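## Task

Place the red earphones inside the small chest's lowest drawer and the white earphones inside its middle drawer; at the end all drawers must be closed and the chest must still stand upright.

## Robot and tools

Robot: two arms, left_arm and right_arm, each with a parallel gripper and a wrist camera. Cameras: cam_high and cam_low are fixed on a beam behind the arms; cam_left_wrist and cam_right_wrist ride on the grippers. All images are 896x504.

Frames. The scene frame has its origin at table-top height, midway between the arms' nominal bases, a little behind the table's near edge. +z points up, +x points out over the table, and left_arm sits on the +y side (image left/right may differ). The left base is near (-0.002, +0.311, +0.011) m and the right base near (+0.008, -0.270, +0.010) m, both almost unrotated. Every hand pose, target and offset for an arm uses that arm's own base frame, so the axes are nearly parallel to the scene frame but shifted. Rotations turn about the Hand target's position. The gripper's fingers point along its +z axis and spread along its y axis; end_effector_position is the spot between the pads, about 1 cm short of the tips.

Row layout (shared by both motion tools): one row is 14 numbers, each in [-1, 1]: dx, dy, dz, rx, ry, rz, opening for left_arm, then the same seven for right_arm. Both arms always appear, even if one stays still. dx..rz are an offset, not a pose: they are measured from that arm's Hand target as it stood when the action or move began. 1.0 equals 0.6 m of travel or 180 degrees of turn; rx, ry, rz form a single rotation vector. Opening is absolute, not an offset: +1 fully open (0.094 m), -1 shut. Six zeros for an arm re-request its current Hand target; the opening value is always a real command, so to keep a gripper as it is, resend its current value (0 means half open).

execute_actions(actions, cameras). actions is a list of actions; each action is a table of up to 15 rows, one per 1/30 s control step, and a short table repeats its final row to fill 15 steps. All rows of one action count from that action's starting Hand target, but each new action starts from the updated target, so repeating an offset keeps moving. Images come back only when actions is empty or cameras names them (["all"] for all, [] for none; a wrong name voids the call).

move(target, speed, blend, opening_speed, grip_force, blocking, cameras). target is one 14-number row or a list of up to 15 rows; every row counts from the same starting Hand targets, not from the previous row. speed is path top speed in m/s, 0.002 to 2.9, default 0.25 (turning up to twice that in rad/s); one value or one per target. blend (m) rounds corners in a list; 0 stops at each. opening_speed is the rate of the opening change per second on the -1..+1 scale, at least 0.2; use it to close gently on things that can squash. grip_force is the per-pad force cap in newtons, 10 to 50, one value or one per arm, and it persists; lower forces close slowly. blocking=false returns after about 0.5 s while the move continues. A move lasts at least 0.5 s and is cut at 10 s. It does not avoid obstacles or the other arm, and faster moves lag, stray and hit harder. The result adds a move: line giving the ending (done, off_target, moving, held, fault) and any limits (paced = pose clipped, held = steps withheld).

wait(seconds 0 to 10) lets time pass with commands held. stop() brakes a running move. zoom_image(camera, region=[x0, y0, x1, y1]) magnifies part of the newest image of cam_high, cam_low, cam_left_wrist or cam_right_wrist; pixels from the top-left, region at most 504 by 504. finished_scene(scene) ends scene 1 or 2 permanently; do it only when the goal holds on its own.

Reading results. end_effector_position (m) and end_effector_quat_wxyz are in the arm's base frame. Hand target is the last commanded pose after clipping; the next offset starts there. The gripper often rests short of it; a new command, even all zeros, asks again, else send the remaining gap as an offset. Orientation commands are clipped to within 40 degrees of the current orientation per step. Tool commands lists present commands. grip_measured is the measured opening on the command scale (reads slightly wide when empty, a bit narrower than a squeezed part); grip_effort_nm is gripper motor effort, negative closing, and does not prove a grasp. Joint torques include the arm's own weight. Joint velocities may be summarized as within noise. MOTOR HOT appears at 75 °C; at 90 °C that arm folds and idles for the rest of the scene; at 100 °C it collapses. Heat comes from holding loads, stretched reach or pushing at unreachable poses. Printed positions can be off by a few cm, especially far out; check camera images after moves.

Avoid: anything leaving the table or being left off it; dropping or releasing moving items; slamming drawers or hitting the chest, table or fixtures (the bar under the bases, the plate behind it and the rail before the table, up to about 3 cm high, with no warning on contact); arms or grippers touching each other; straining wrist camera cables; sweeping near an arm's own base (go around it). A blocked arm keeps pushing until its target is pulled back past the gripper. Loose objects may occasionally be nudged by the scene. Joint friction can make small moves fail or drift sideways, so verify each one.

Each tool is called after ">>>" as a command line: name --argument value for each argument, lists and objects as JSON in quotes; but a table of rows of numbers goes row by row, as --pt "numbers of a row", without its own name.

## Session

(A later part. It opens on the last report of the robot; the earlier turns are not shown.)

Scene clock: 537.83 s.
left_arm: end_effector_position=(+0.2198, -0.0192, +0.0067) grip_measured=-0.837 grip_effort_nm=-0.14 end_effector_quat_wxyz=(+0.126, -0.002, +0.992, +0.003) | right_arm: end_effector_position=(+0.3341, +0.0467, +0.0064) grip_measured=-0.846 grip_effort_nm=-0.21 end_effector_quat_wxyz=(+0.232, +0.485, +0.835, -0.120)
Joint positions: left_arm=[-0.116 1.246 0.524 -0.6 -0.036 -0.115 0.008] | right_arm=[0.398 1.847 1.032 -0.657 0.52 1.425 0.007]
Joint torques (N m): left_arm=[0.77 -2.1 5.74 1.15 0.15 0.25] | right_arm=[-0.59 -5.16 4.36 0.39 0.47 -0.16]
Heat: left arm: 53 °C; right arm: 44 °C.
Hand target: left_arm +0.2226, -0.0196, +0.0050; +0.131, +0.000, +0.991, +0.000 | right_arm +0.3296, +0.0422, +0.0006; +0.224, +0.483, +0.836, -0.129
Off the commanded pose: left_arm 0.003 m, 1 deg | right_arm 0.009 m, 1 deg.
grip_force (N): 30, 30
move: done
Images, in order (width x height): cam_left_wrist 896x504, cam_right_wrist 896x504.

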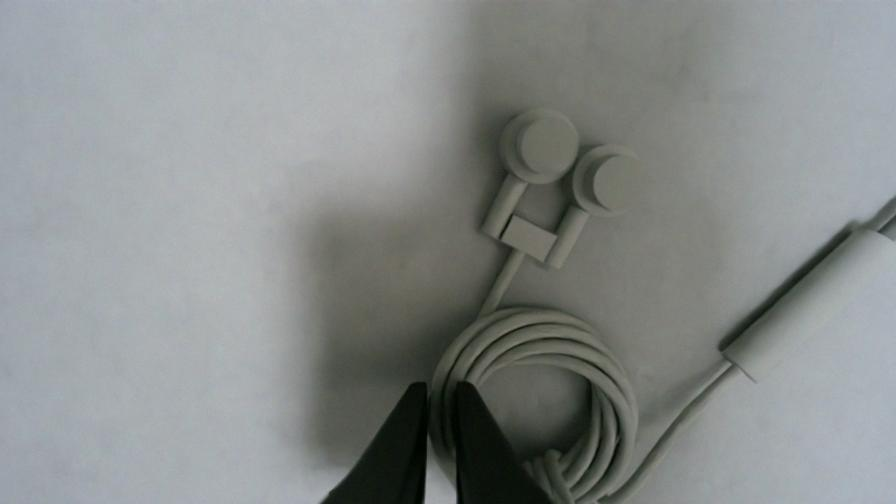

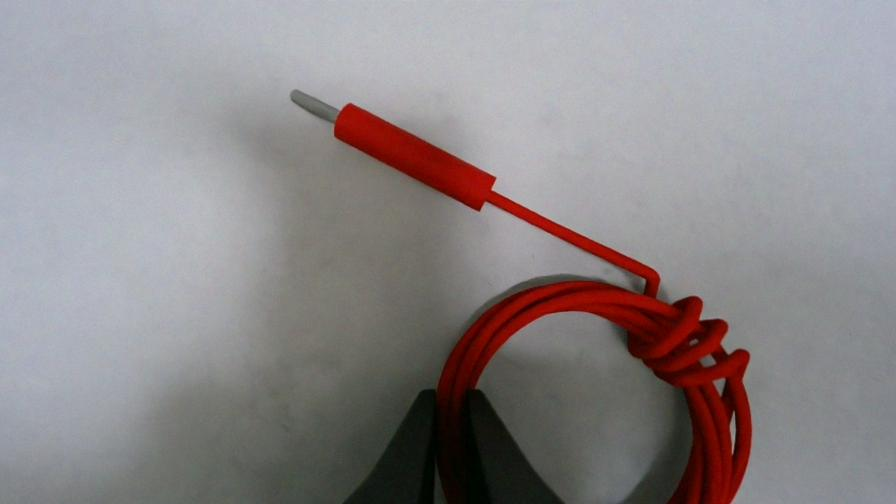

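>>> move --pt "0 0 0 0 0 0 -0.87 0 0 0 0 0 0 -0.88" --pt "0 0 0.1 0 0 0 -0.87 -0.03 0 0.12 0 0 0 -0.88" --pt "0 0 0.2 0 0 0 -0.87 -0.0833 0.1 0.179 0 0 0 -0.88" --speed '[0.1, 0.15, 0.2]' --blend '[0, 0.02, 0]' --cameras '["all"]'

Scene clock: 583.47 s.
left_arm: end_effector_position=(+0.2180, -0.0190, +0.1144) grip_measured=-0.865 grip_effort_nm=-0.25 end_effector_quat_wxyz=(+0.116, -0.002, +0.993, +0.005) | right_arm: end_effector_position=(+0.2752, +0.0983, +0.1013) grip_measured=-0.877 grip_effort_nm=-0.17 end_effector_quat_wxyz=(+0.221, +0.475, +0.840, -0.139)
Joint positions: left_arm=[-0.116 1.14 0.91 -1.109 -0.036 -0.115 0.006] | right_arm=[0.644 1.691 1.25 -1.217 0.522 1.697 0.006]
Joint torques (N m): left_arm=[0.81 -3.03 9.37 0.82 0.15 0.25] | right_arm=[-0.16 -5.23 7.87 -0.11 0.47 0.1]
Motor temperatures (°C): left_arm=[23 26 35 48 25 28 25] | right_arm=[24 36 43 30 27 26 25]
Heat: left arm: 48 °C; right arm: 43 °C.
Hand target: left_arm +0.2226, -0.0196, +0.1250; +0.131, +0.000, +0.991, +0.000 | right_arm +0.2796, +0.1023, +0.1079; +0.224, +0.483, +0.837, -0.129
Off the commanded pose: left_arm 0.012 m, 2 deg | right_arm 0.009 m, 2 deg.
grip_force (N): 30, 30
move: off_target (left_arm)

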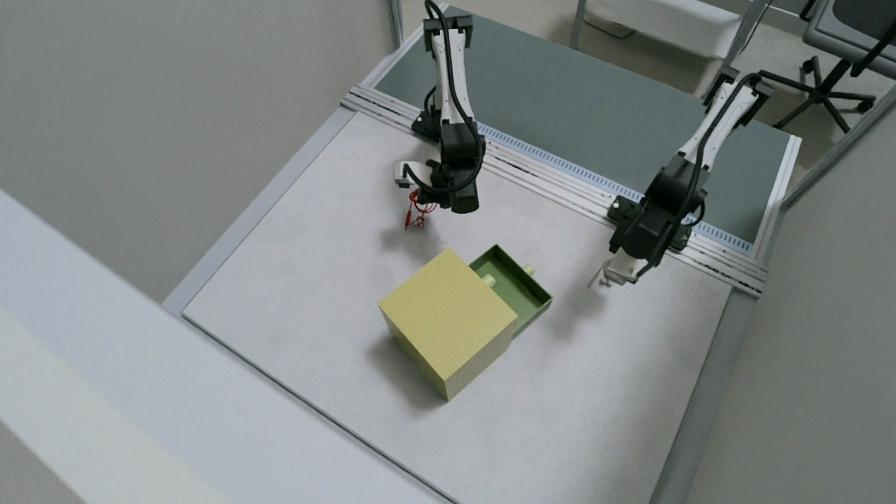

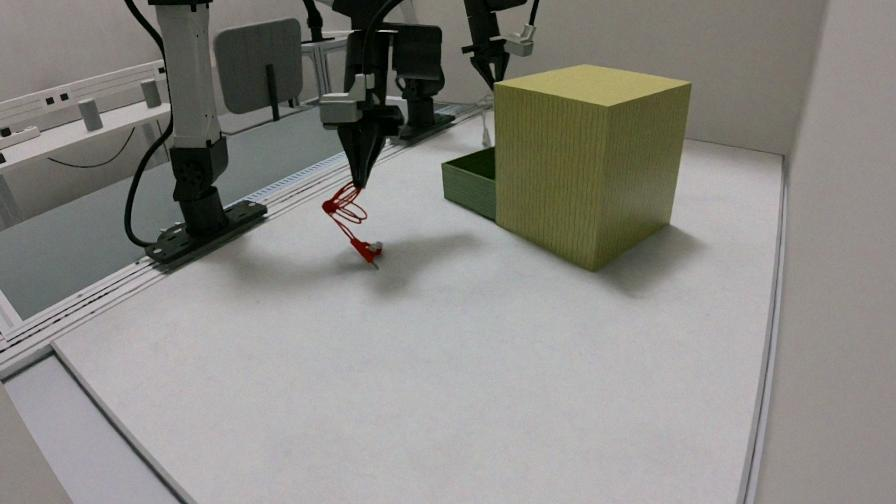

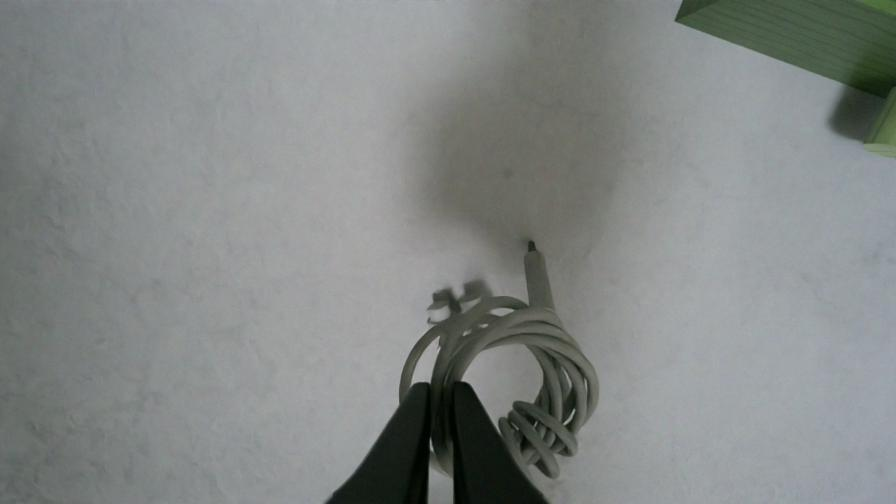

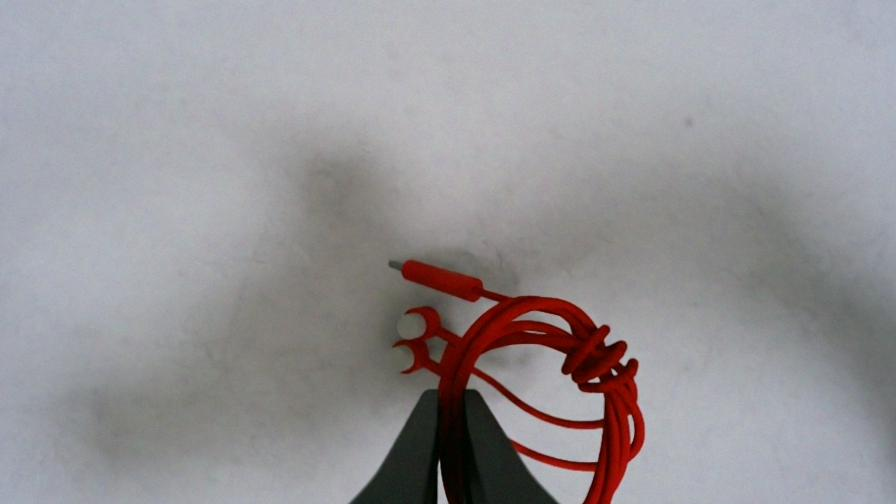

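>>> move --pt "0 0 0 0 0 0 -0.87 -0.016 0.386 0.170 0 0 0.528 -0.88" --pt "0 0 0 0 0 0 -0.87 0.089 0.446 0.160 0 0 0.528 -0.88" --speed 0.35 --blend '[0.03, 0]' --cameras '["cam_high", "cam_low", "cam_right_wrist"]'

Scene clock: 605.20 s.
left_arm: end_effector_position=(+0.2179, -0.0190, +0.1144) grip_measured=-0.865 grip_effort_nm=-0.25 end_effector_quat_wxyz=(+0.116, -0.002, +0.993, +0.005) | right_arm: end_effector_position=(+0.3309, +0.3650, +0.1921) grip_measured=-0.877 grip_effort_nm=-0.16 end_effector_quat_wxyz=(+0.236, -0.288, +0.926, +0.067)
Joint positions: left_arm=[-0.116 1.14 0.91 -1.11 -0.036 -0.115 0.006] | right_arm=[0.885 2.018 2.016 -1.093 0.144 0.248 0.006]
Joint torques (N m): left_arm=[0.94 -3.11 9.28 0.81 0.11 0.23] | right_arm=[-0.2 -8.36 9.18 1.29 0.17 -0.17]
Heat: left arm: 46 °C; right arm: 47 °C.
Hand target: left_arm +0.2226, -0.0196, +0.1250; +0.131, +0.000, +0.991, +0.000 | right_arm +0.3331, +0.3698, +0.2038; +0.247, -0.291, +0.921, +0.078
Off the commanded pose: left_arm 0.012 m, 2 deg | right_arm 0.013 m, 2 deg.
grip_force (N): 30, 30
move: off_target (left_arm, right_arm)
Images, in order (width x height): cam_high 896x504, cam_low 896x504, cam_right_wrist 896x504.

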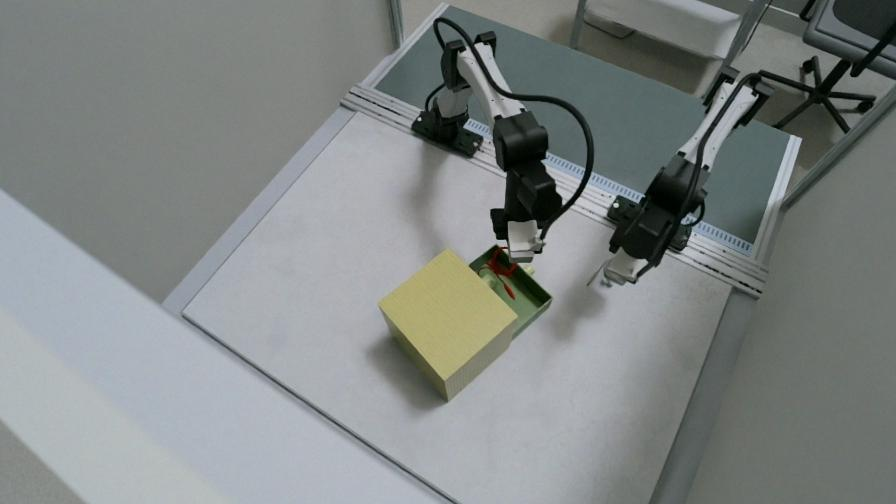

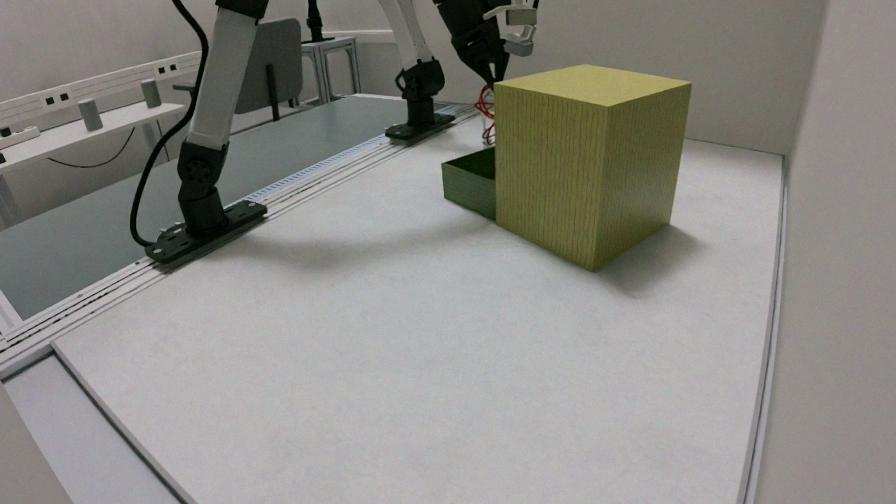

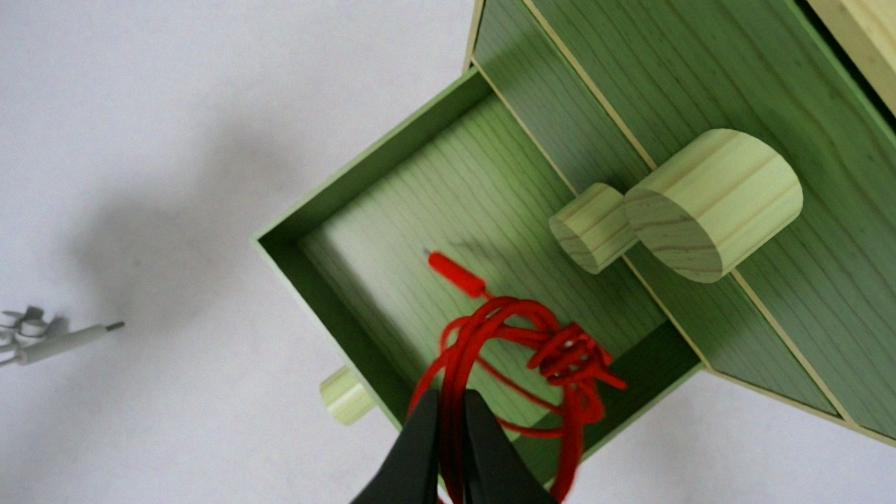

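>>> move --pt "0 0 0 0 0 0 -0.87 0 0 -0.273 0 0 0 -0.88" --pt "0 0 0 0 0 0 -0.87 0 0 -0.273 0 0 0 -0.1" --pt "0 0 0 0 0 0 -0.87 0 0 -0.02 0 0 0 -0.1" --speed '[0.15, 0.15, 0.25]' --opening_speed 1.5 --cameras '["cam_high", "cam_right_wrist"]'

Scene clock: 619.67 s.
left_arm: end_effector_position=(+0.2179, -0.0190, +0.1144) grip_measured=-0.865 grip_effort_nm=-0.25 end_effector_quat_wxyz=(+0.116, -0.002, +0.993, +0.005) | right_arm: end_effector_position=(+0.3309, +0.3652, +0.1820) grip_measured=-0.102 grip_effort_nm=0.09 end_effector_quat_wxyz=(+0.238, -0.289, +0.925, +0.069)
Joint positions: left_arm=[-0.116 1.14 0.91 -1.11 -0.036 -0.115 0.006] | right_arm=[0.885 2.002 1.949 -1.036 0.143 0.245 0.042]
Joint torques (N m): left_arm=[0.76 -3.11 9.33 0.81 0.12 0.23] | right_arm=[-0.18 -8.13 9.31 1.25 0.18 -0.14]
Motor temperatures (°C): left_arm=[23 26 37 45 25 28 25] | right_arm=[24 37 48 31 26 26 25]
Heat: left arm: 45 °C; right arm: 48 °C.
Hand target: left_arm +0.2226, -0.0196, +0.1250; +0.131, +0.000, +0.991, +0.000 | right_arm +0.3331, +0.3699, +0.1919; +0.247, -0.291, +0.921, +0.078
Off the commanded pose: left_arm 0.012 m, 2 deg | right_arm 0.011 m, 2 deg.
grip_force (N): 30, 30
move: off_target (left_arm, right_arm)
Images, in order (width x height): cam_high 896x504, cam_right_wrist 896x504.

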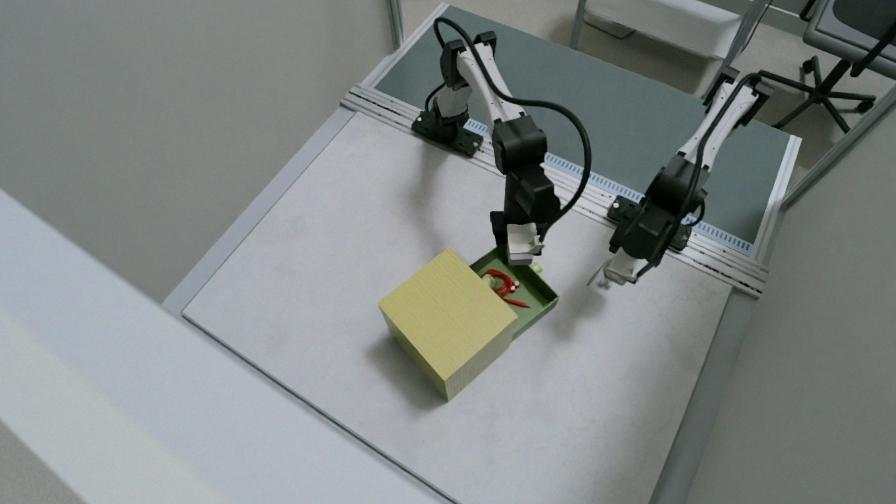

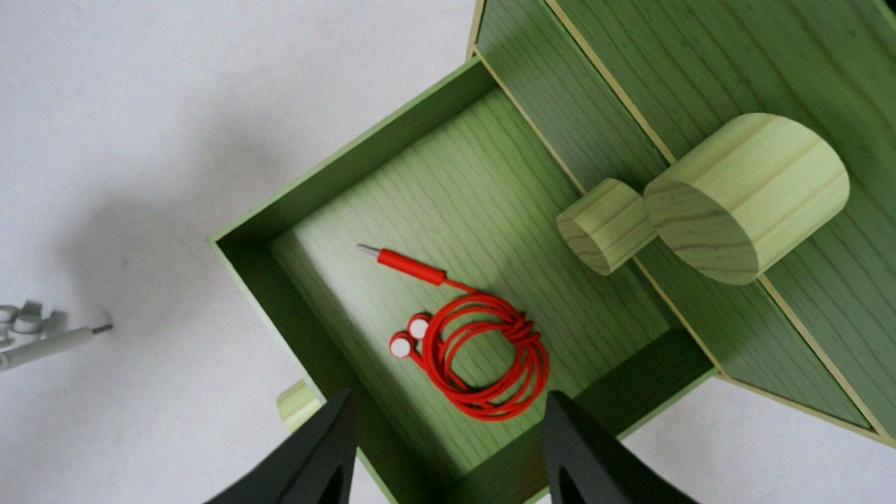

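>>> move --pt "0 0 0 0 0 0 -0.87 -0.1858 0.0648 -0.1032 0.119 -0.1545 0.0267 -1.0" --pt "0 0 0 0 0 0 -0.87 -0.1858 0.0648 -0.2448 0.119 -0.1545 0.0267 -1.0" --speed '[0.3, 0.2]' --blend '[0.02, 0]' --cameras '["cam_high", "cam_right_wrist"]'

Scene clock: 645.27 s.
left_arm: end_effector_position=(+0.2179, -0.0190, +0.1144) grip_measured=-0.865 grip_effort_nm=-0.25 end_effector_quat_wxyz=(+0.116, -0.002, +0.993, +0.005) | right_arm: end_effector_position=(+0.2200, +0.4073, +0.0434) grip_measured=-0.993 grip_effort_nm=-0.38 end_effector_quat_wxyz=(+0.498, -0.291, +0.796, +0.184)
Joint positions: left_arm=[-0.116 1.14 0.91 -1.11 -0.036 -0.115 0.006] | right_arm=[1.253 1.924 0.732 0.677 0.488 0.264 0]
Joint torques (N m): left_arm=[0.84 -3.08 9.31 0.81 0.15 0.24] | right_arm=[0.09 -5.52 4.98 2.22 0.37 -0.13]
Heat: left arm: 43 °C; right arm: 50 °C.
Hand target: left_arm +0.2226, -0.0196, +0.1250; +0.131, +0.000, +0.991, +0.000 | right_arm +0.2216, +0.4087, +0.0449; +0.505, -0.288, +0.792, +0.185
Off the commanded pose: left_arm 0.012 m, 2 deg | right_arm 0.003 m, 1 deg.
grip_force (N): 30, 30
move: off_target (left_arm)
Images, in order (width x height): cam_high 896x504, cam_right_wrist 896x504.

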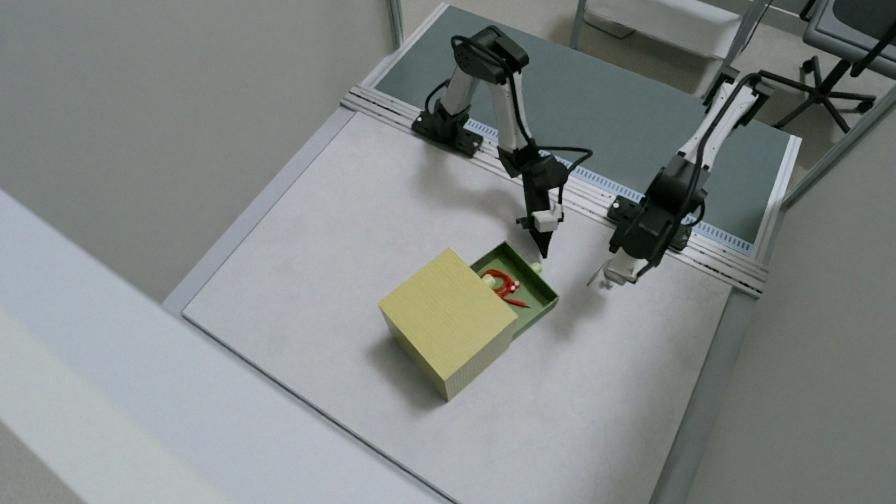

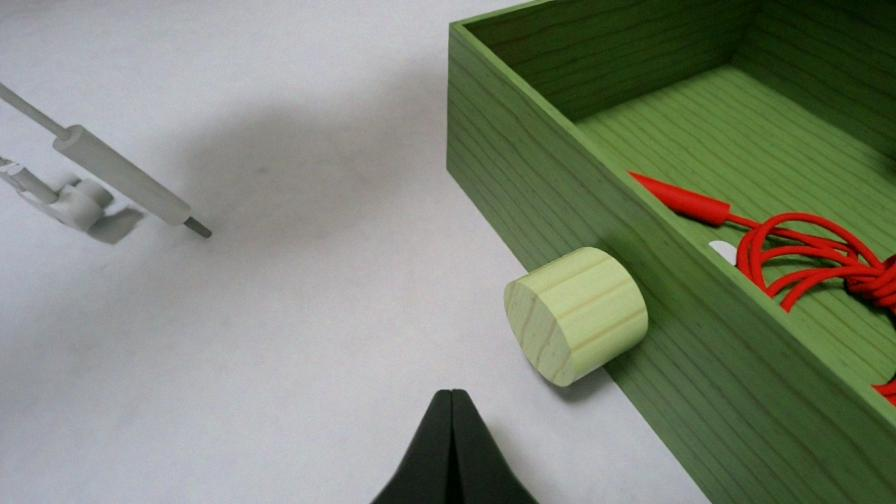

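>>> move --pt "0 0 0 0 0 0 -0.87 0.0052 0.0038 -0.01 0.0357 -0.0426 0 -1.0" --pt "0 0 0 0 0 0 -0.87 0.2517 -0.0733 -0.01 0.0357 -0.0426 0 -1.0" --pt "0 0 0 0 0 0 -0.87 0.2748 -0.0807 -0.01 0.0357 -0.0426 0 -1.0" --speed '[0.15, 0.12, 0.03]' --blend '[0.005, 0.005, 0]' --cameras '["cam_high", "cam_right_wrist"]'

Scene clock: 668.97 s.
left_arm: end_effector_position=(+0.2179, -0.0190, +0.1144) grip_measured=-0.865 grip_effort_nm=-0.25 end_effector_quat_wxyz=(+0.116, -0.002, +0.993, +0.005) | right_arm: end_effector_position=(+0.3792, +0.3586, +0.0342) grip_measured=-0.993 grip_effort_nm=-0.38 end_effector_quat_wxyz=(+0.566, -0.272, +0.750, +0.208)
Joint positions: left_arm=[-0.116 1.14 0.91 -1.11 -0.036 -0.115 0.006] | right_arm=[0.785 2.189 0.832 1.079 0.082 0.028 0]
Joint torques (N m): left_arm=[0.9 -3 9.37 0.84 0.15 0.25] | right_arm=[-1.17 -6.95 6.17 2.3 0.06 -0.14]
Motor temperatures (°C): left_arm=[23 26 38 42 25 28 25] | right_arm=[24 38 47 36 26 26 26]
Heat: left arm: 42 °C; right arm: 47 °C.
Hand target: left_arm +0.2226, -0.0196, +0.1250; +0.131, +0.000, +0.991, +0.000 | right_arm +0.3864, +0.3603, +0.0389; +0.572, -0.271, +0.745, +0.209
Off the commanded pose: left_arm 0.012 m, 2 deg | right_arm 0.009 m, 1 deg.
grip_force (N): 30, 30
move: off_target (left_arm)
Images, in order (width x height): cam_high 896x504, cam_right_wrist 896x504.

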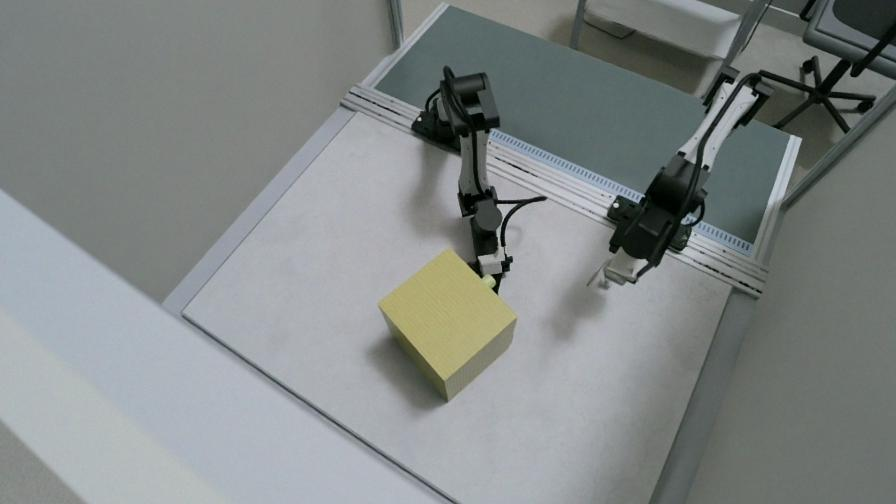

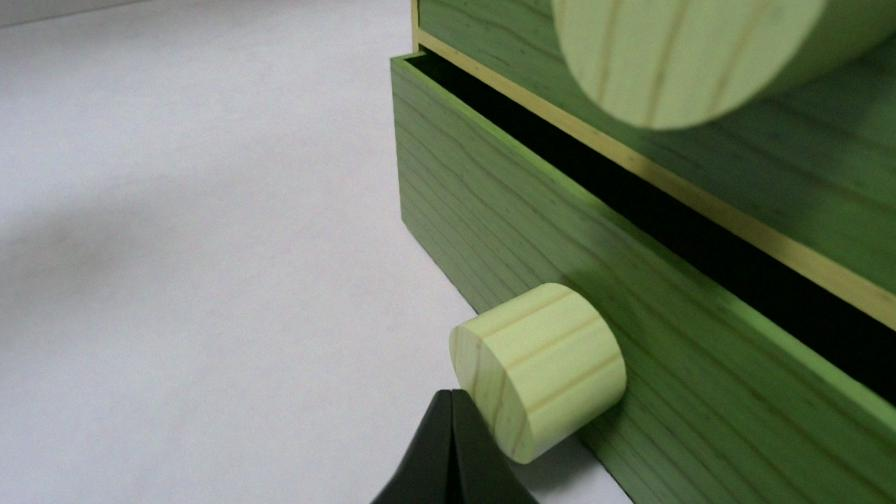

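>>> move --target '[0, 0, 0, 0, 0, 0, -0.87, 0.0286, -0.009, 0, 0, 0, 0, -1.0]' --speed 0.03 --cameras '["cam_right_wrist"]'

Scene clock: 674.10 s.
left_arm: end_effector_position=(+0.2179, -0.0190, +0.1144) grip_measured=-0.865 grip_effort_nm=-0.25 end_effector_quat_wxyz=(+0.116, -0.002, +0.993, +0.005) | right_arm: end_effector_position=(+0.3923, +0.3564, +0.0322) grip_measured=-0.993 grip_effort_nm=-0.38 end_effector_quat_wxyz=(+0.561, -0.278, +0.750, +0.213)
Joint positions: left_arm=[-0.116 1.14 0.91 -1.11 -0.036 -0.115 0.006] | right_arm=[0.747 2.206 0.87 1.053 0.029 0.017 0]
Joint torques (N m): left_arm=[0.65 -2.93 9.35 0.84 0.15 0.22] | right_arm=[-1.39 -7.17 6.52 2.29 0.2 -0.15]
Heat: left arm: 41 °C; right arm: 47 °C.
Hand target: left_arm +0.2226, -0.0196, +0.1250; +0.131, +0.000, +0.991, +0.000 | right_arm +0.4036, +0.3549, +0.0389; +0.572, -0.271, +0.745, +0.209
Off the commanded pose: left_arm 0.012 m, 2 deg | right_arm 0.013 m, 2 deg.
grip_force (N): 30, 30
move: off_target (left_arm, right_arm)
Images, in order (width x height): cam_right_wrist 896x504.

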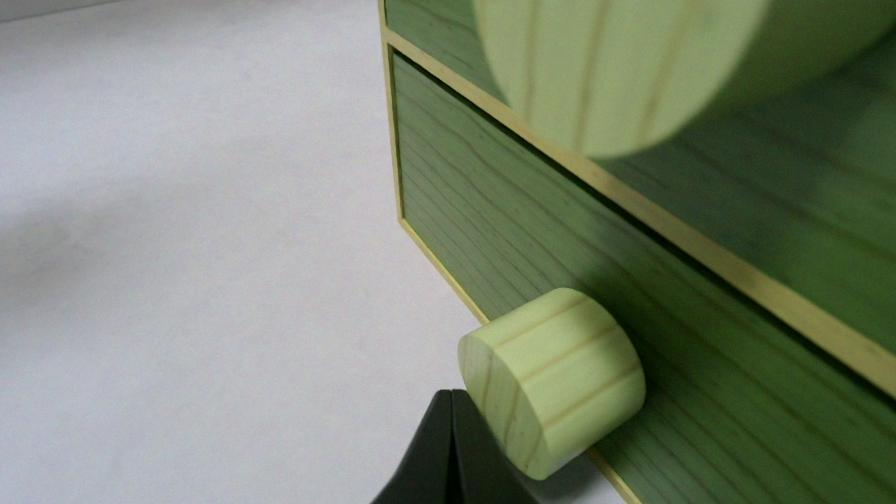

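>>> move --pt "0 0 0 0 0 0 -0.87 -0.078 0.023 0 0 0 0 -1.0" --pt "0 0 0 0 0 0 -0.87 -0.1255 -0.1083 0.149 -0.37 -0.3105 0.1295 0.064" --speed '[0.15, 0.4]' --blend '[0.015, 0]' --cameras '["cam_high", "cam_right_wrist"]'

Scene clock: 698.53 s.
left_arm: end_effector_position=(+0.2179, -0.0190, +0.1144) grip_measured=-0.865 grip_effort_nm=-0.25 end_effector_quat_wxyz=(+0.116, -0.002, +0.993, +0.005) | right_arm: end_effector_position=(+0.3280, +0.2914, +0.1190) grip_measured=+0.062 grip_effort_nm=0.09 end_effector_quat_wxyz=(-0.543, +0.724, -0.341, +0.254)
Joint positions: left_arm=[-0.116 1.14 0.91 -1.11 -0.036 -0.115 0.006] | right_arm=[0.747 1.621 0.537 0.798 0.052 -1.554 0.05]
Joint torques (N m): left_arm=[0.88 -3.1 9.35 0.83 0.17 0.21] | right_arm=[-0.79 -6.64 5.31 2.19 -0.01 -0.07]
Motor temperatures (°C): left_arm=[23 25 39 40 25 28 25] | right_arm=[24 41 45 41 26 26 26]
Heat: left arm: 40 °C; right arm: 45 °C.
Hand target: left_arm +0.2226, -0.0196, +0.1250; +0.131, +0.000, +0.991, +0.000 | right_arm +0.3283, +0.2899, +0.1284; -0.552, +0.719, -0.335, +0.256
Off the commanded pose: left_arm 0.012 m, 2 deg | right_arm 0.009 m, 1 deg.
grip_force (N): 30, 30
move: off_target (left_arm)
Images, in order (width x height): cam_high 896x504, cam_right_wrist 896x504.

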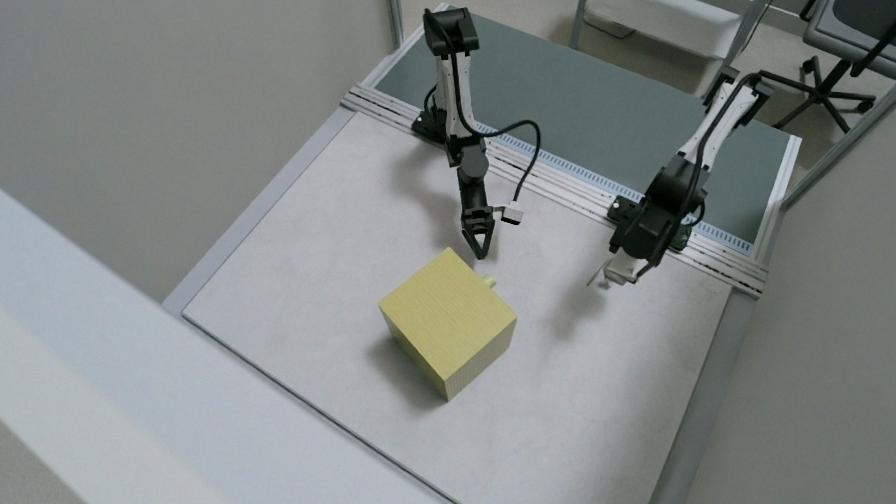

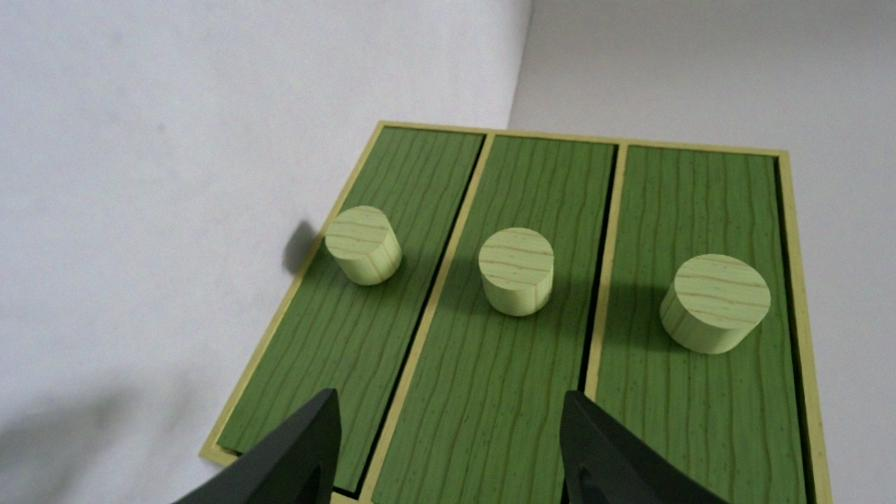

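>>> move --target '[0, 0, 0, 0, 0, 0, -0.87, 0.0782, 0.0515, 0.0133, 0, 0, 0, 0.064]' --speed 0.2 --cameras '["cam_right_wrist"]'

Scene clock: 724.07 s.
left_arm: end_effector_position=(+0.2179, -0.0190, +0.1144) grip_measured=-0.865 grip_effort_nm=-0.25 end_effector_quat_wxyz=(+0.116, -0.002, +0.993, +0.005) | right_arm: end_effector_position=(+0.3694, +0.3174, +0.1278) grip_measured=+0.062 grip_effort_nm=0.09 end_effector_quat_wxyz=(-0.543, +0.724, -0.341, +0.255)
Joint positions: left_arm=[-0.116 1.14 0.91 -1.11 -0.036 -0.115 0.006] | right_arm=[0.719 1.754 0.743 0.727 0.026 -1.561 0.05]
Joint torques (N m): left_arm=[0.95 -3.18 9.36 0.84 0.14 0.23] | right_arm=[-0.76 -5.5 7.91 2.28 0.02 -0.04]
Heat: left arm: 39 °C; right arm: 45 °C.
Hand target: left_arm +0.2226, -0.0196, +0.1250; +0.131, +0.000, +0.991, +0.000 | right_arm +0.3752, +0.3208, +0.1363; -0.551, +0.720, -0.335, +0.257
Off the commanded pose: left_arm 0.012 m, 2 deg | right_arm 0.011 m, 1 deg.
grip_force (N): 30, 30
move: off_target (left_arm, right_arm)
Images, in order (width x height): cam_right_wrist 896x504.

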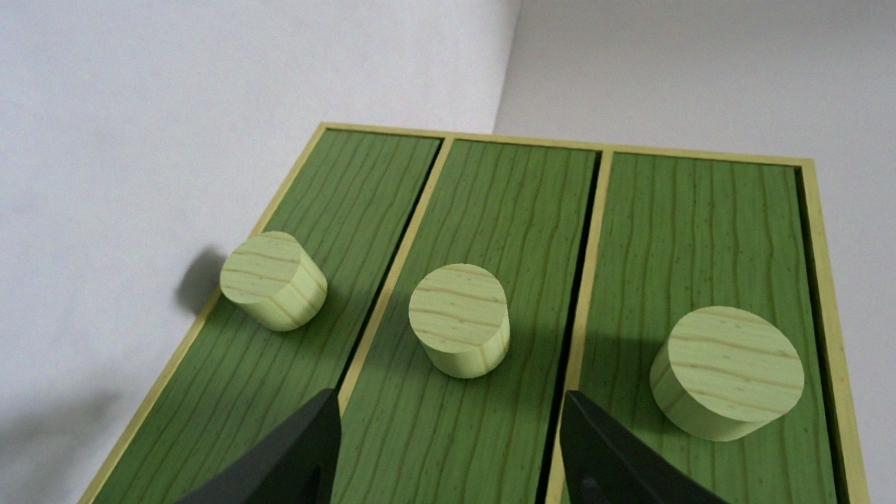

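>>> move --pt "0 0 0 0 0 0 -0.87 0.0517 0.0447 -0.015 0 0 0 0.064" --pt "0 0 0 0 0 0 -0.87 0.0517 0.0447 -0.015 0 0 0 -0.5" --speed 0.12 --opening_speed 1.0 --grip_force '[30, 50]' --cameras '["cam_right_wrist", "cam_high"]'

Scene clock: 734.07 s.
left_arm: end_effector_position=(+0.2179, -0.0190, +0.1144) grip_measured=-0.865 grip_effort_nm=-0.25 end_effector_quat_wxyz=(+0.116, -0.002, +0.993, +0.005) | right_arm: end_effector_position=(+0.3997, +0.3442, +0.1180) grip_measured=-0.405 grip_effort_nm=-1.01 end_effector_quat_wxyz=(-0.541, +0.726, -0.338, +0.256)
Joint positions: left_arm=[-0.116 1.14 0.91 -1.11 -0.036 -0.115 0.006] | right_arm=[0.719 1.908 0.905 0.717 0.025 -1.571 0.028]
Joint torques (N m): left_arm=[0.73 -3.18 9.39 0.84 0.14 0.24] | right_arm=[-0.72 -6.52 8.13 2.23 -0.01 0.05]
Heat: left arm: 39 °C; right arm: 46 °C.
Hand target: left_arm +0.2226, -0.0196, +0.1250; +0.131, +0.000, +0.991, +0.000 | right_arm +0.4062, +0.3476, +0.1271; -0.551, +0.720, -0.335, +0.256
Off the commanded pose: left_arm 0.012 m, 2 deg | right_arm 0.012 m, 1 deg.
grip_force (N): 30, 50
move: off_target (left_arm, right_arm); target 2's new opening was sent with right_arm's hand 0.012 m and 1 deg from that target
Images, in order (width x height): cam_high 896x504, cam_right_wrist 896x504.

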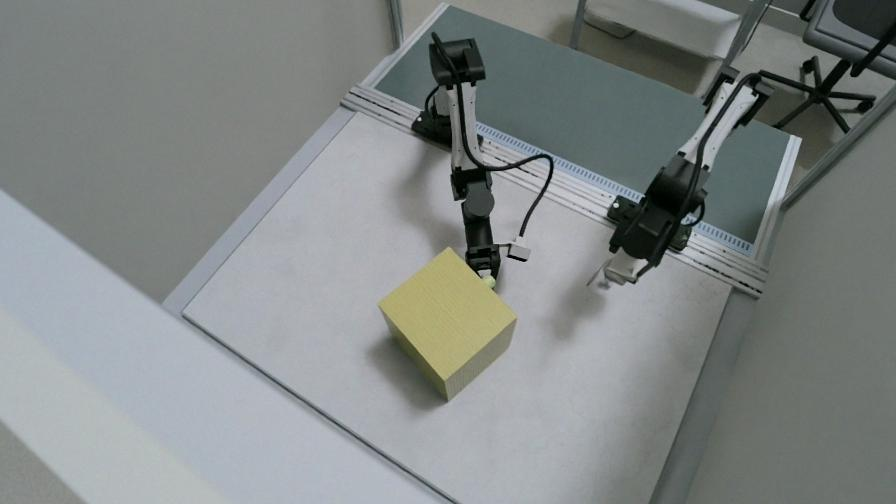

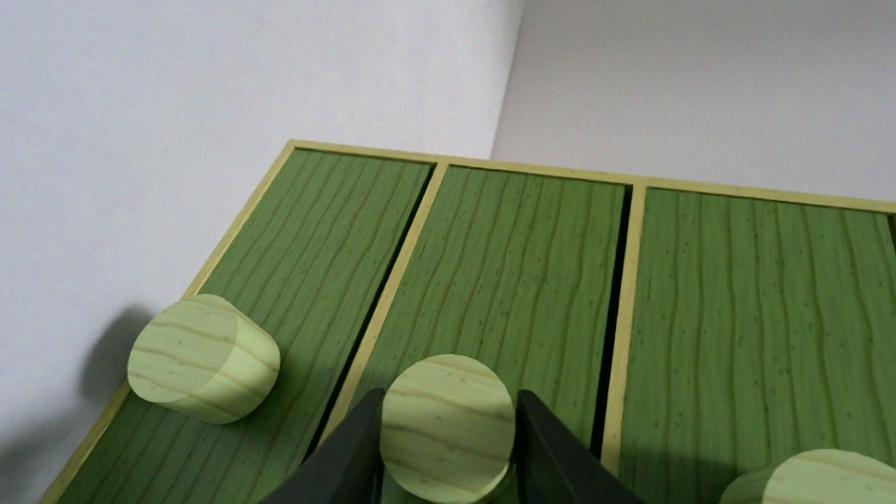

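>>> move --target '[0, 0, 0, 0, 0, 0, -0.87, -0.1908, 0.0598, 0, 0, 0, 0, -0.5]' --speed 0.12 --cameras '["cam_right_wrist", "cam_high", "cam_left_wrist"]'

Scene clock: 742.30 s.
left_arm: end_effector_position=(+0.2179, -0.0190, +0.1144) grip_measured=-0.865 grip_effort_nm=-0.25 end_effector_quat_wxyz=(+0.116, -0.002, +0.993, +0.005) | right_arm: end_effector_position=(+0.2942, +0.3838, +0.1162) grip_measured=-0.408 grip_effort_nm=-1.03 end_effector_quat_wxyz=(-0.542, +0.726, -0.336, +0.258)
Joint positions: left_arm=[-0.116 1.14 0.91 -1.11 -0.036 -0.115 0.006] | right_arm=[1.032 1.798 0.741 0.758 0.324 -1.483 0.028]
Joint velocities: left_arm=[within noise] | right_arm=[-0.046 0.017 -0.007 0.022 -0.037 0.007 0]
Joint torques (N m): left_arm=[0.79 -3.15 9.31 0.82 0.13 0.23] | right_arm=[0.13 -8.42 5.31 2.18 0.17 0.09]
Heat: left arm: 39 °C; right arm: 46 °C.
Hand target: left_arm +0.2226, -0.0196, +0.1250; +0.131, +0.000, +0.991, +0.000 | right_arm +0.2918, +0.3835, +0.1272; -0.551, +0.719, -0.335, +0.256
Off the commanded pose: left_arm 0.012 m, 2 deg | right_arm 0.011 m, 1 deg.
grip_force (N): 30, 50
move: off_target (left_arm, right_arm)
Images, in order (width x height): cam_high 896x504, cam_left_wrist 896x504, cam_right_wrist 896x504.

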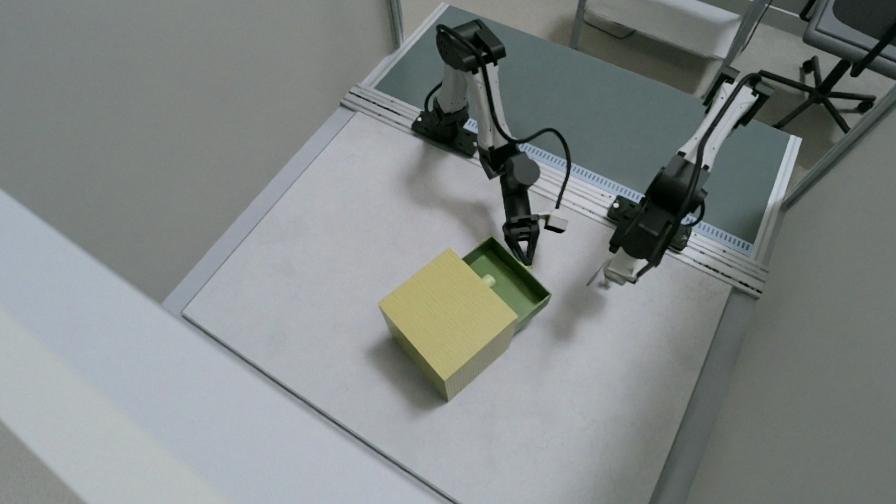

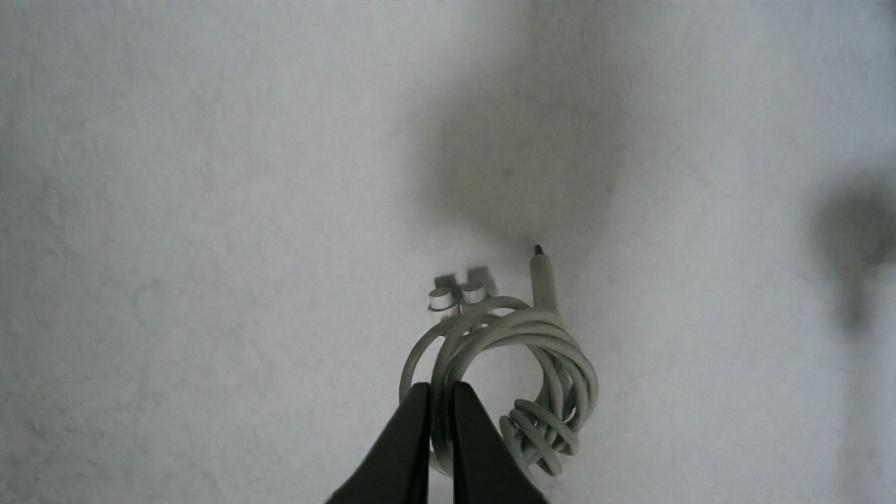

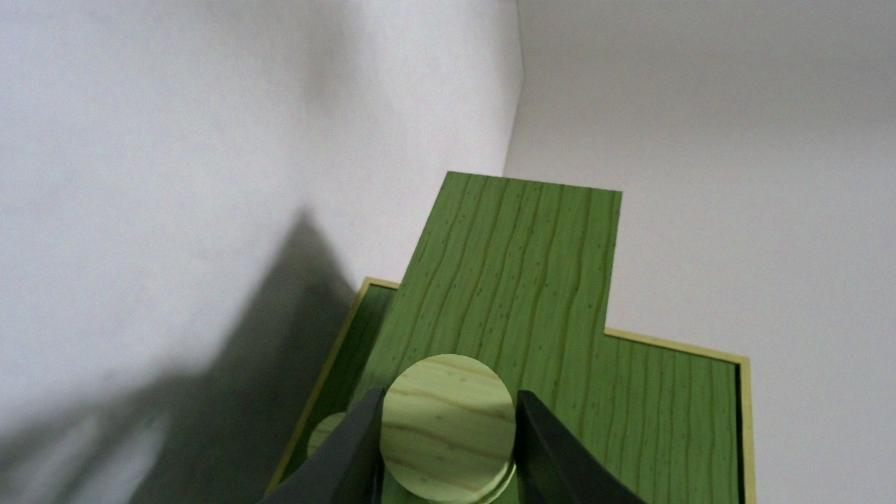

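>>> move --pt "0 0 0.2 0 0 0 -0.87 0 0 0 0 0 0 -0.5" --pt "0.2463 -0.2642 0.22 -0.0126 -0.0722 -0.111 -0.87 0 0 0 0 0 0 -0.5" --speed 0.25 --blend '[0.04, 0]' --cameras '["cam_high", "cam_left_wrist", "cam_low"]'

Scene clock: 759.80 s.
left_arm: end_effector_position=(+0.3623, -0.1724, +0.2435) grip_measured=-0.865 grip_effort_nm=-0.24 end_effector_quat_wxyz=(+0.213, +0.164, +0.962, -0.038) | right_arm: end_effector_position=(+0.2942, +0.3838, +0.1162) grip_measured=-0.408 grip_effort_nm=-1.02 end_effector_quat_wxyz=(-0.542, +0.726, -0.336, +0.258)
Joint positions: left_arm=[-0.467 1.736 1.88 -1.282 -0.052 -0.117 0.006] | right_arm=[1.032 1.798 0.741 0.758 0.324 -1.483 0.028]
Joint torques (N m): left_arm=[-0.29 -6.58 9.5 1.5 -0.02 0.23] | right_arm=[0.57 -8.43 5.34 2.16 0.18 0.06]
Heat: left arm: 40 °C; right arm: 45 °C.
Hand target: left_arm +0.3704, -0.1782, +0.2572; +0.240, +0.169, +0.955, -0.042 | right_arm +0.2917, +0.3835, +0.1272; -0.551, +0.720, -0.335, +0.256
Off the commanded pose: left_arm 0.017 m, 3 deg | right_arm 0.011 m, 1 deg.
grip_force (N): 30, 50
move: off_target (left_arm, right_arm)
Images, in order (width x height): cam_high 896x504, cam_low 896x504, cam_left_wrist 896x504.

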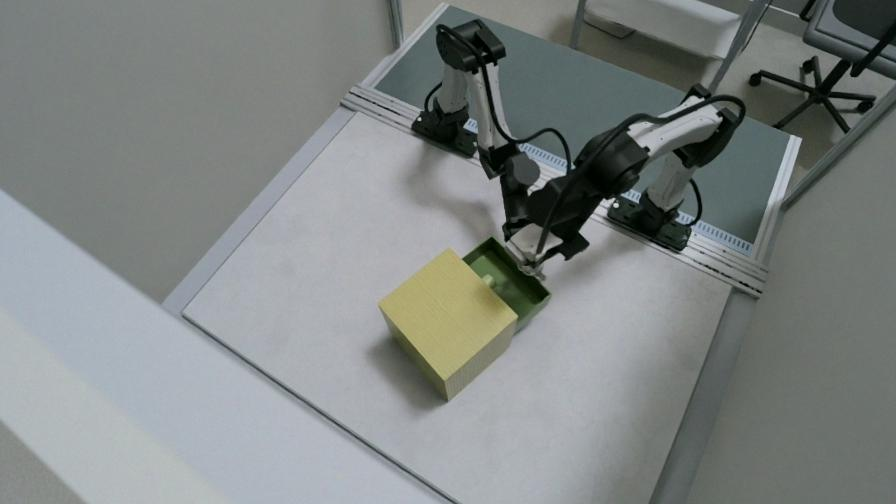

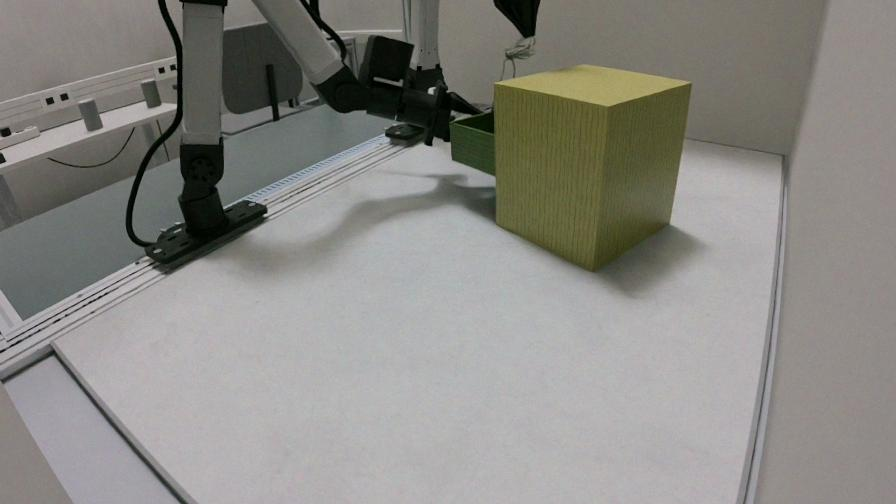

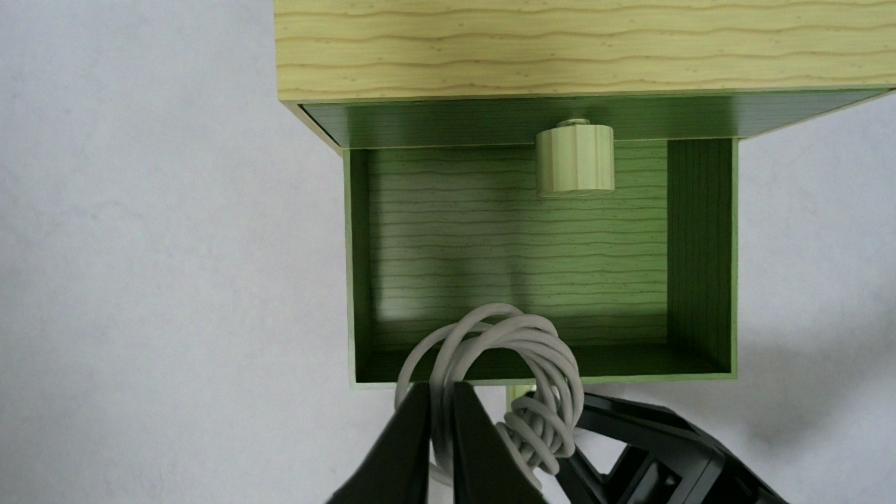

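>>> move --pt "0.0243 -0.005 -0.02 -0.019 -0.0522 0 -0.87 0 0 0 0 0 0 -0.5" --pt "0.0243 -0.005 -0.2445 -0.019 -0.0522 0 -0.87 0 0 0 0 0 0 -0.5" --pt "0.0243 -0.005 -0.2445 -0.019 -0.0522 0 -0.25 0 0 0 0 0 0 -0.5" --speed '[0.2, 0.15, 0.15]' --blend '[0.01, 0, 0]' --opening_speed 1.5 --cameras '["cam_high", "cam_left_wrist"]'

Scene clock: 782.13 s.
left_arm: end_effector_position=(+0.3810, -0.1791, +0.1103) grip_measured=-0.253 grip_effort_nm=0.15 end_effector_quat_wxyz=(+0.311, +0.161, +0.935, -0.059) | right_arm: end_effector_position=(+0.2942, +0.3831, +0.1157) grip_measured=-0.408 grip_effort_nm=-1.03 end_effector_quat_wxyz=(-0.541, +0.726, -0.337, +0.258)
Joint positions: left_arm=[-0.467 1.608 1.092 -0.413 -0.065 -0.103 0.035] | right_arm=[1.032 1.797 0.739 0.756 0.327 -1.483 0.028]
Joint torques (N m): left_arm=[-0.02 -5.82 6.65 1.89 -0.03 0.25] | right_arm=[0.29 -8.4 5.35 2.21 0.15 0.07]
Motor temperatures (°C): left_arm=[23 27 40 39 25 28 25] | right_arm=[24 41 44 46 26 26 27]
Heat: left arm: 40 °C; right arm: 46 °C.
Hand target: left_arm +0.3849, -0.1811, +0.1104; +0.322, +0.165, +0.931, -0.057 | right_arm +0.2917, +0.3835, +0.1272; -0.551, +0.720, -0.335, +0.257
Off the commanded pose: left_arm 0.004 m, 1 deg | right_arm 0.012 m, 1 deg.
grip_force (N): 30, 50
move: off_target (right_arm)
Images, in order (width x height): cam_high 896x504, cam_left_wrist 896x504.

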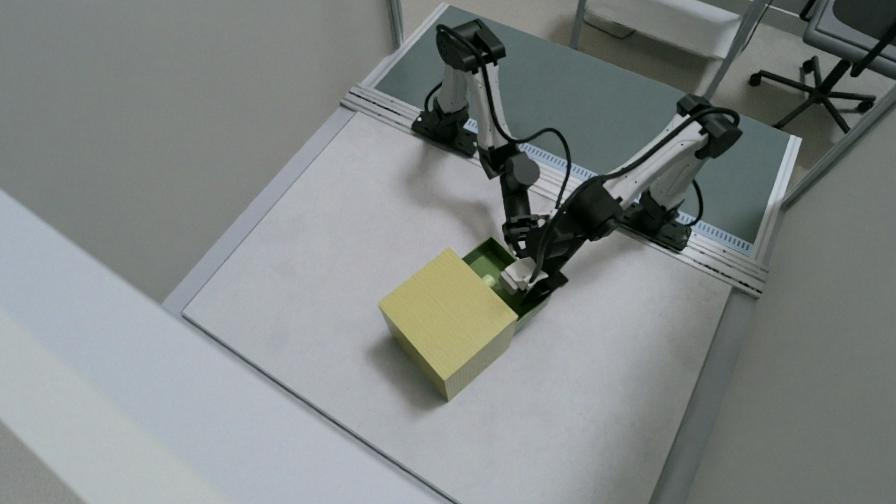

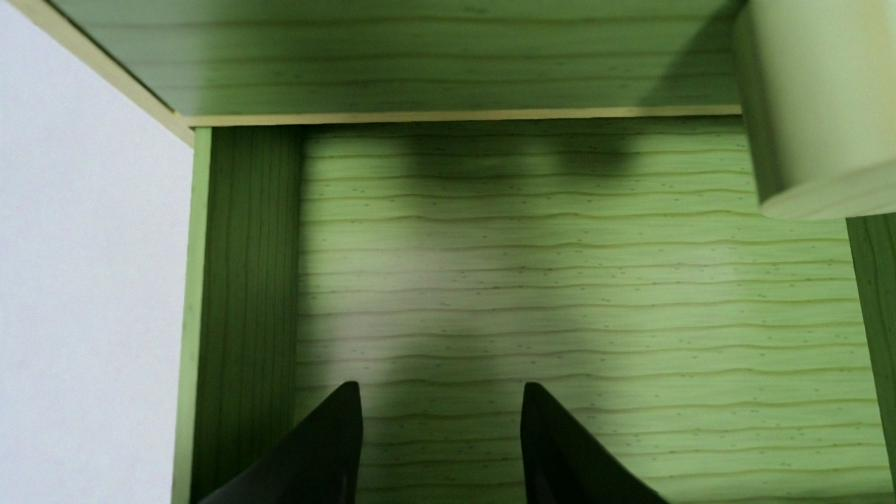

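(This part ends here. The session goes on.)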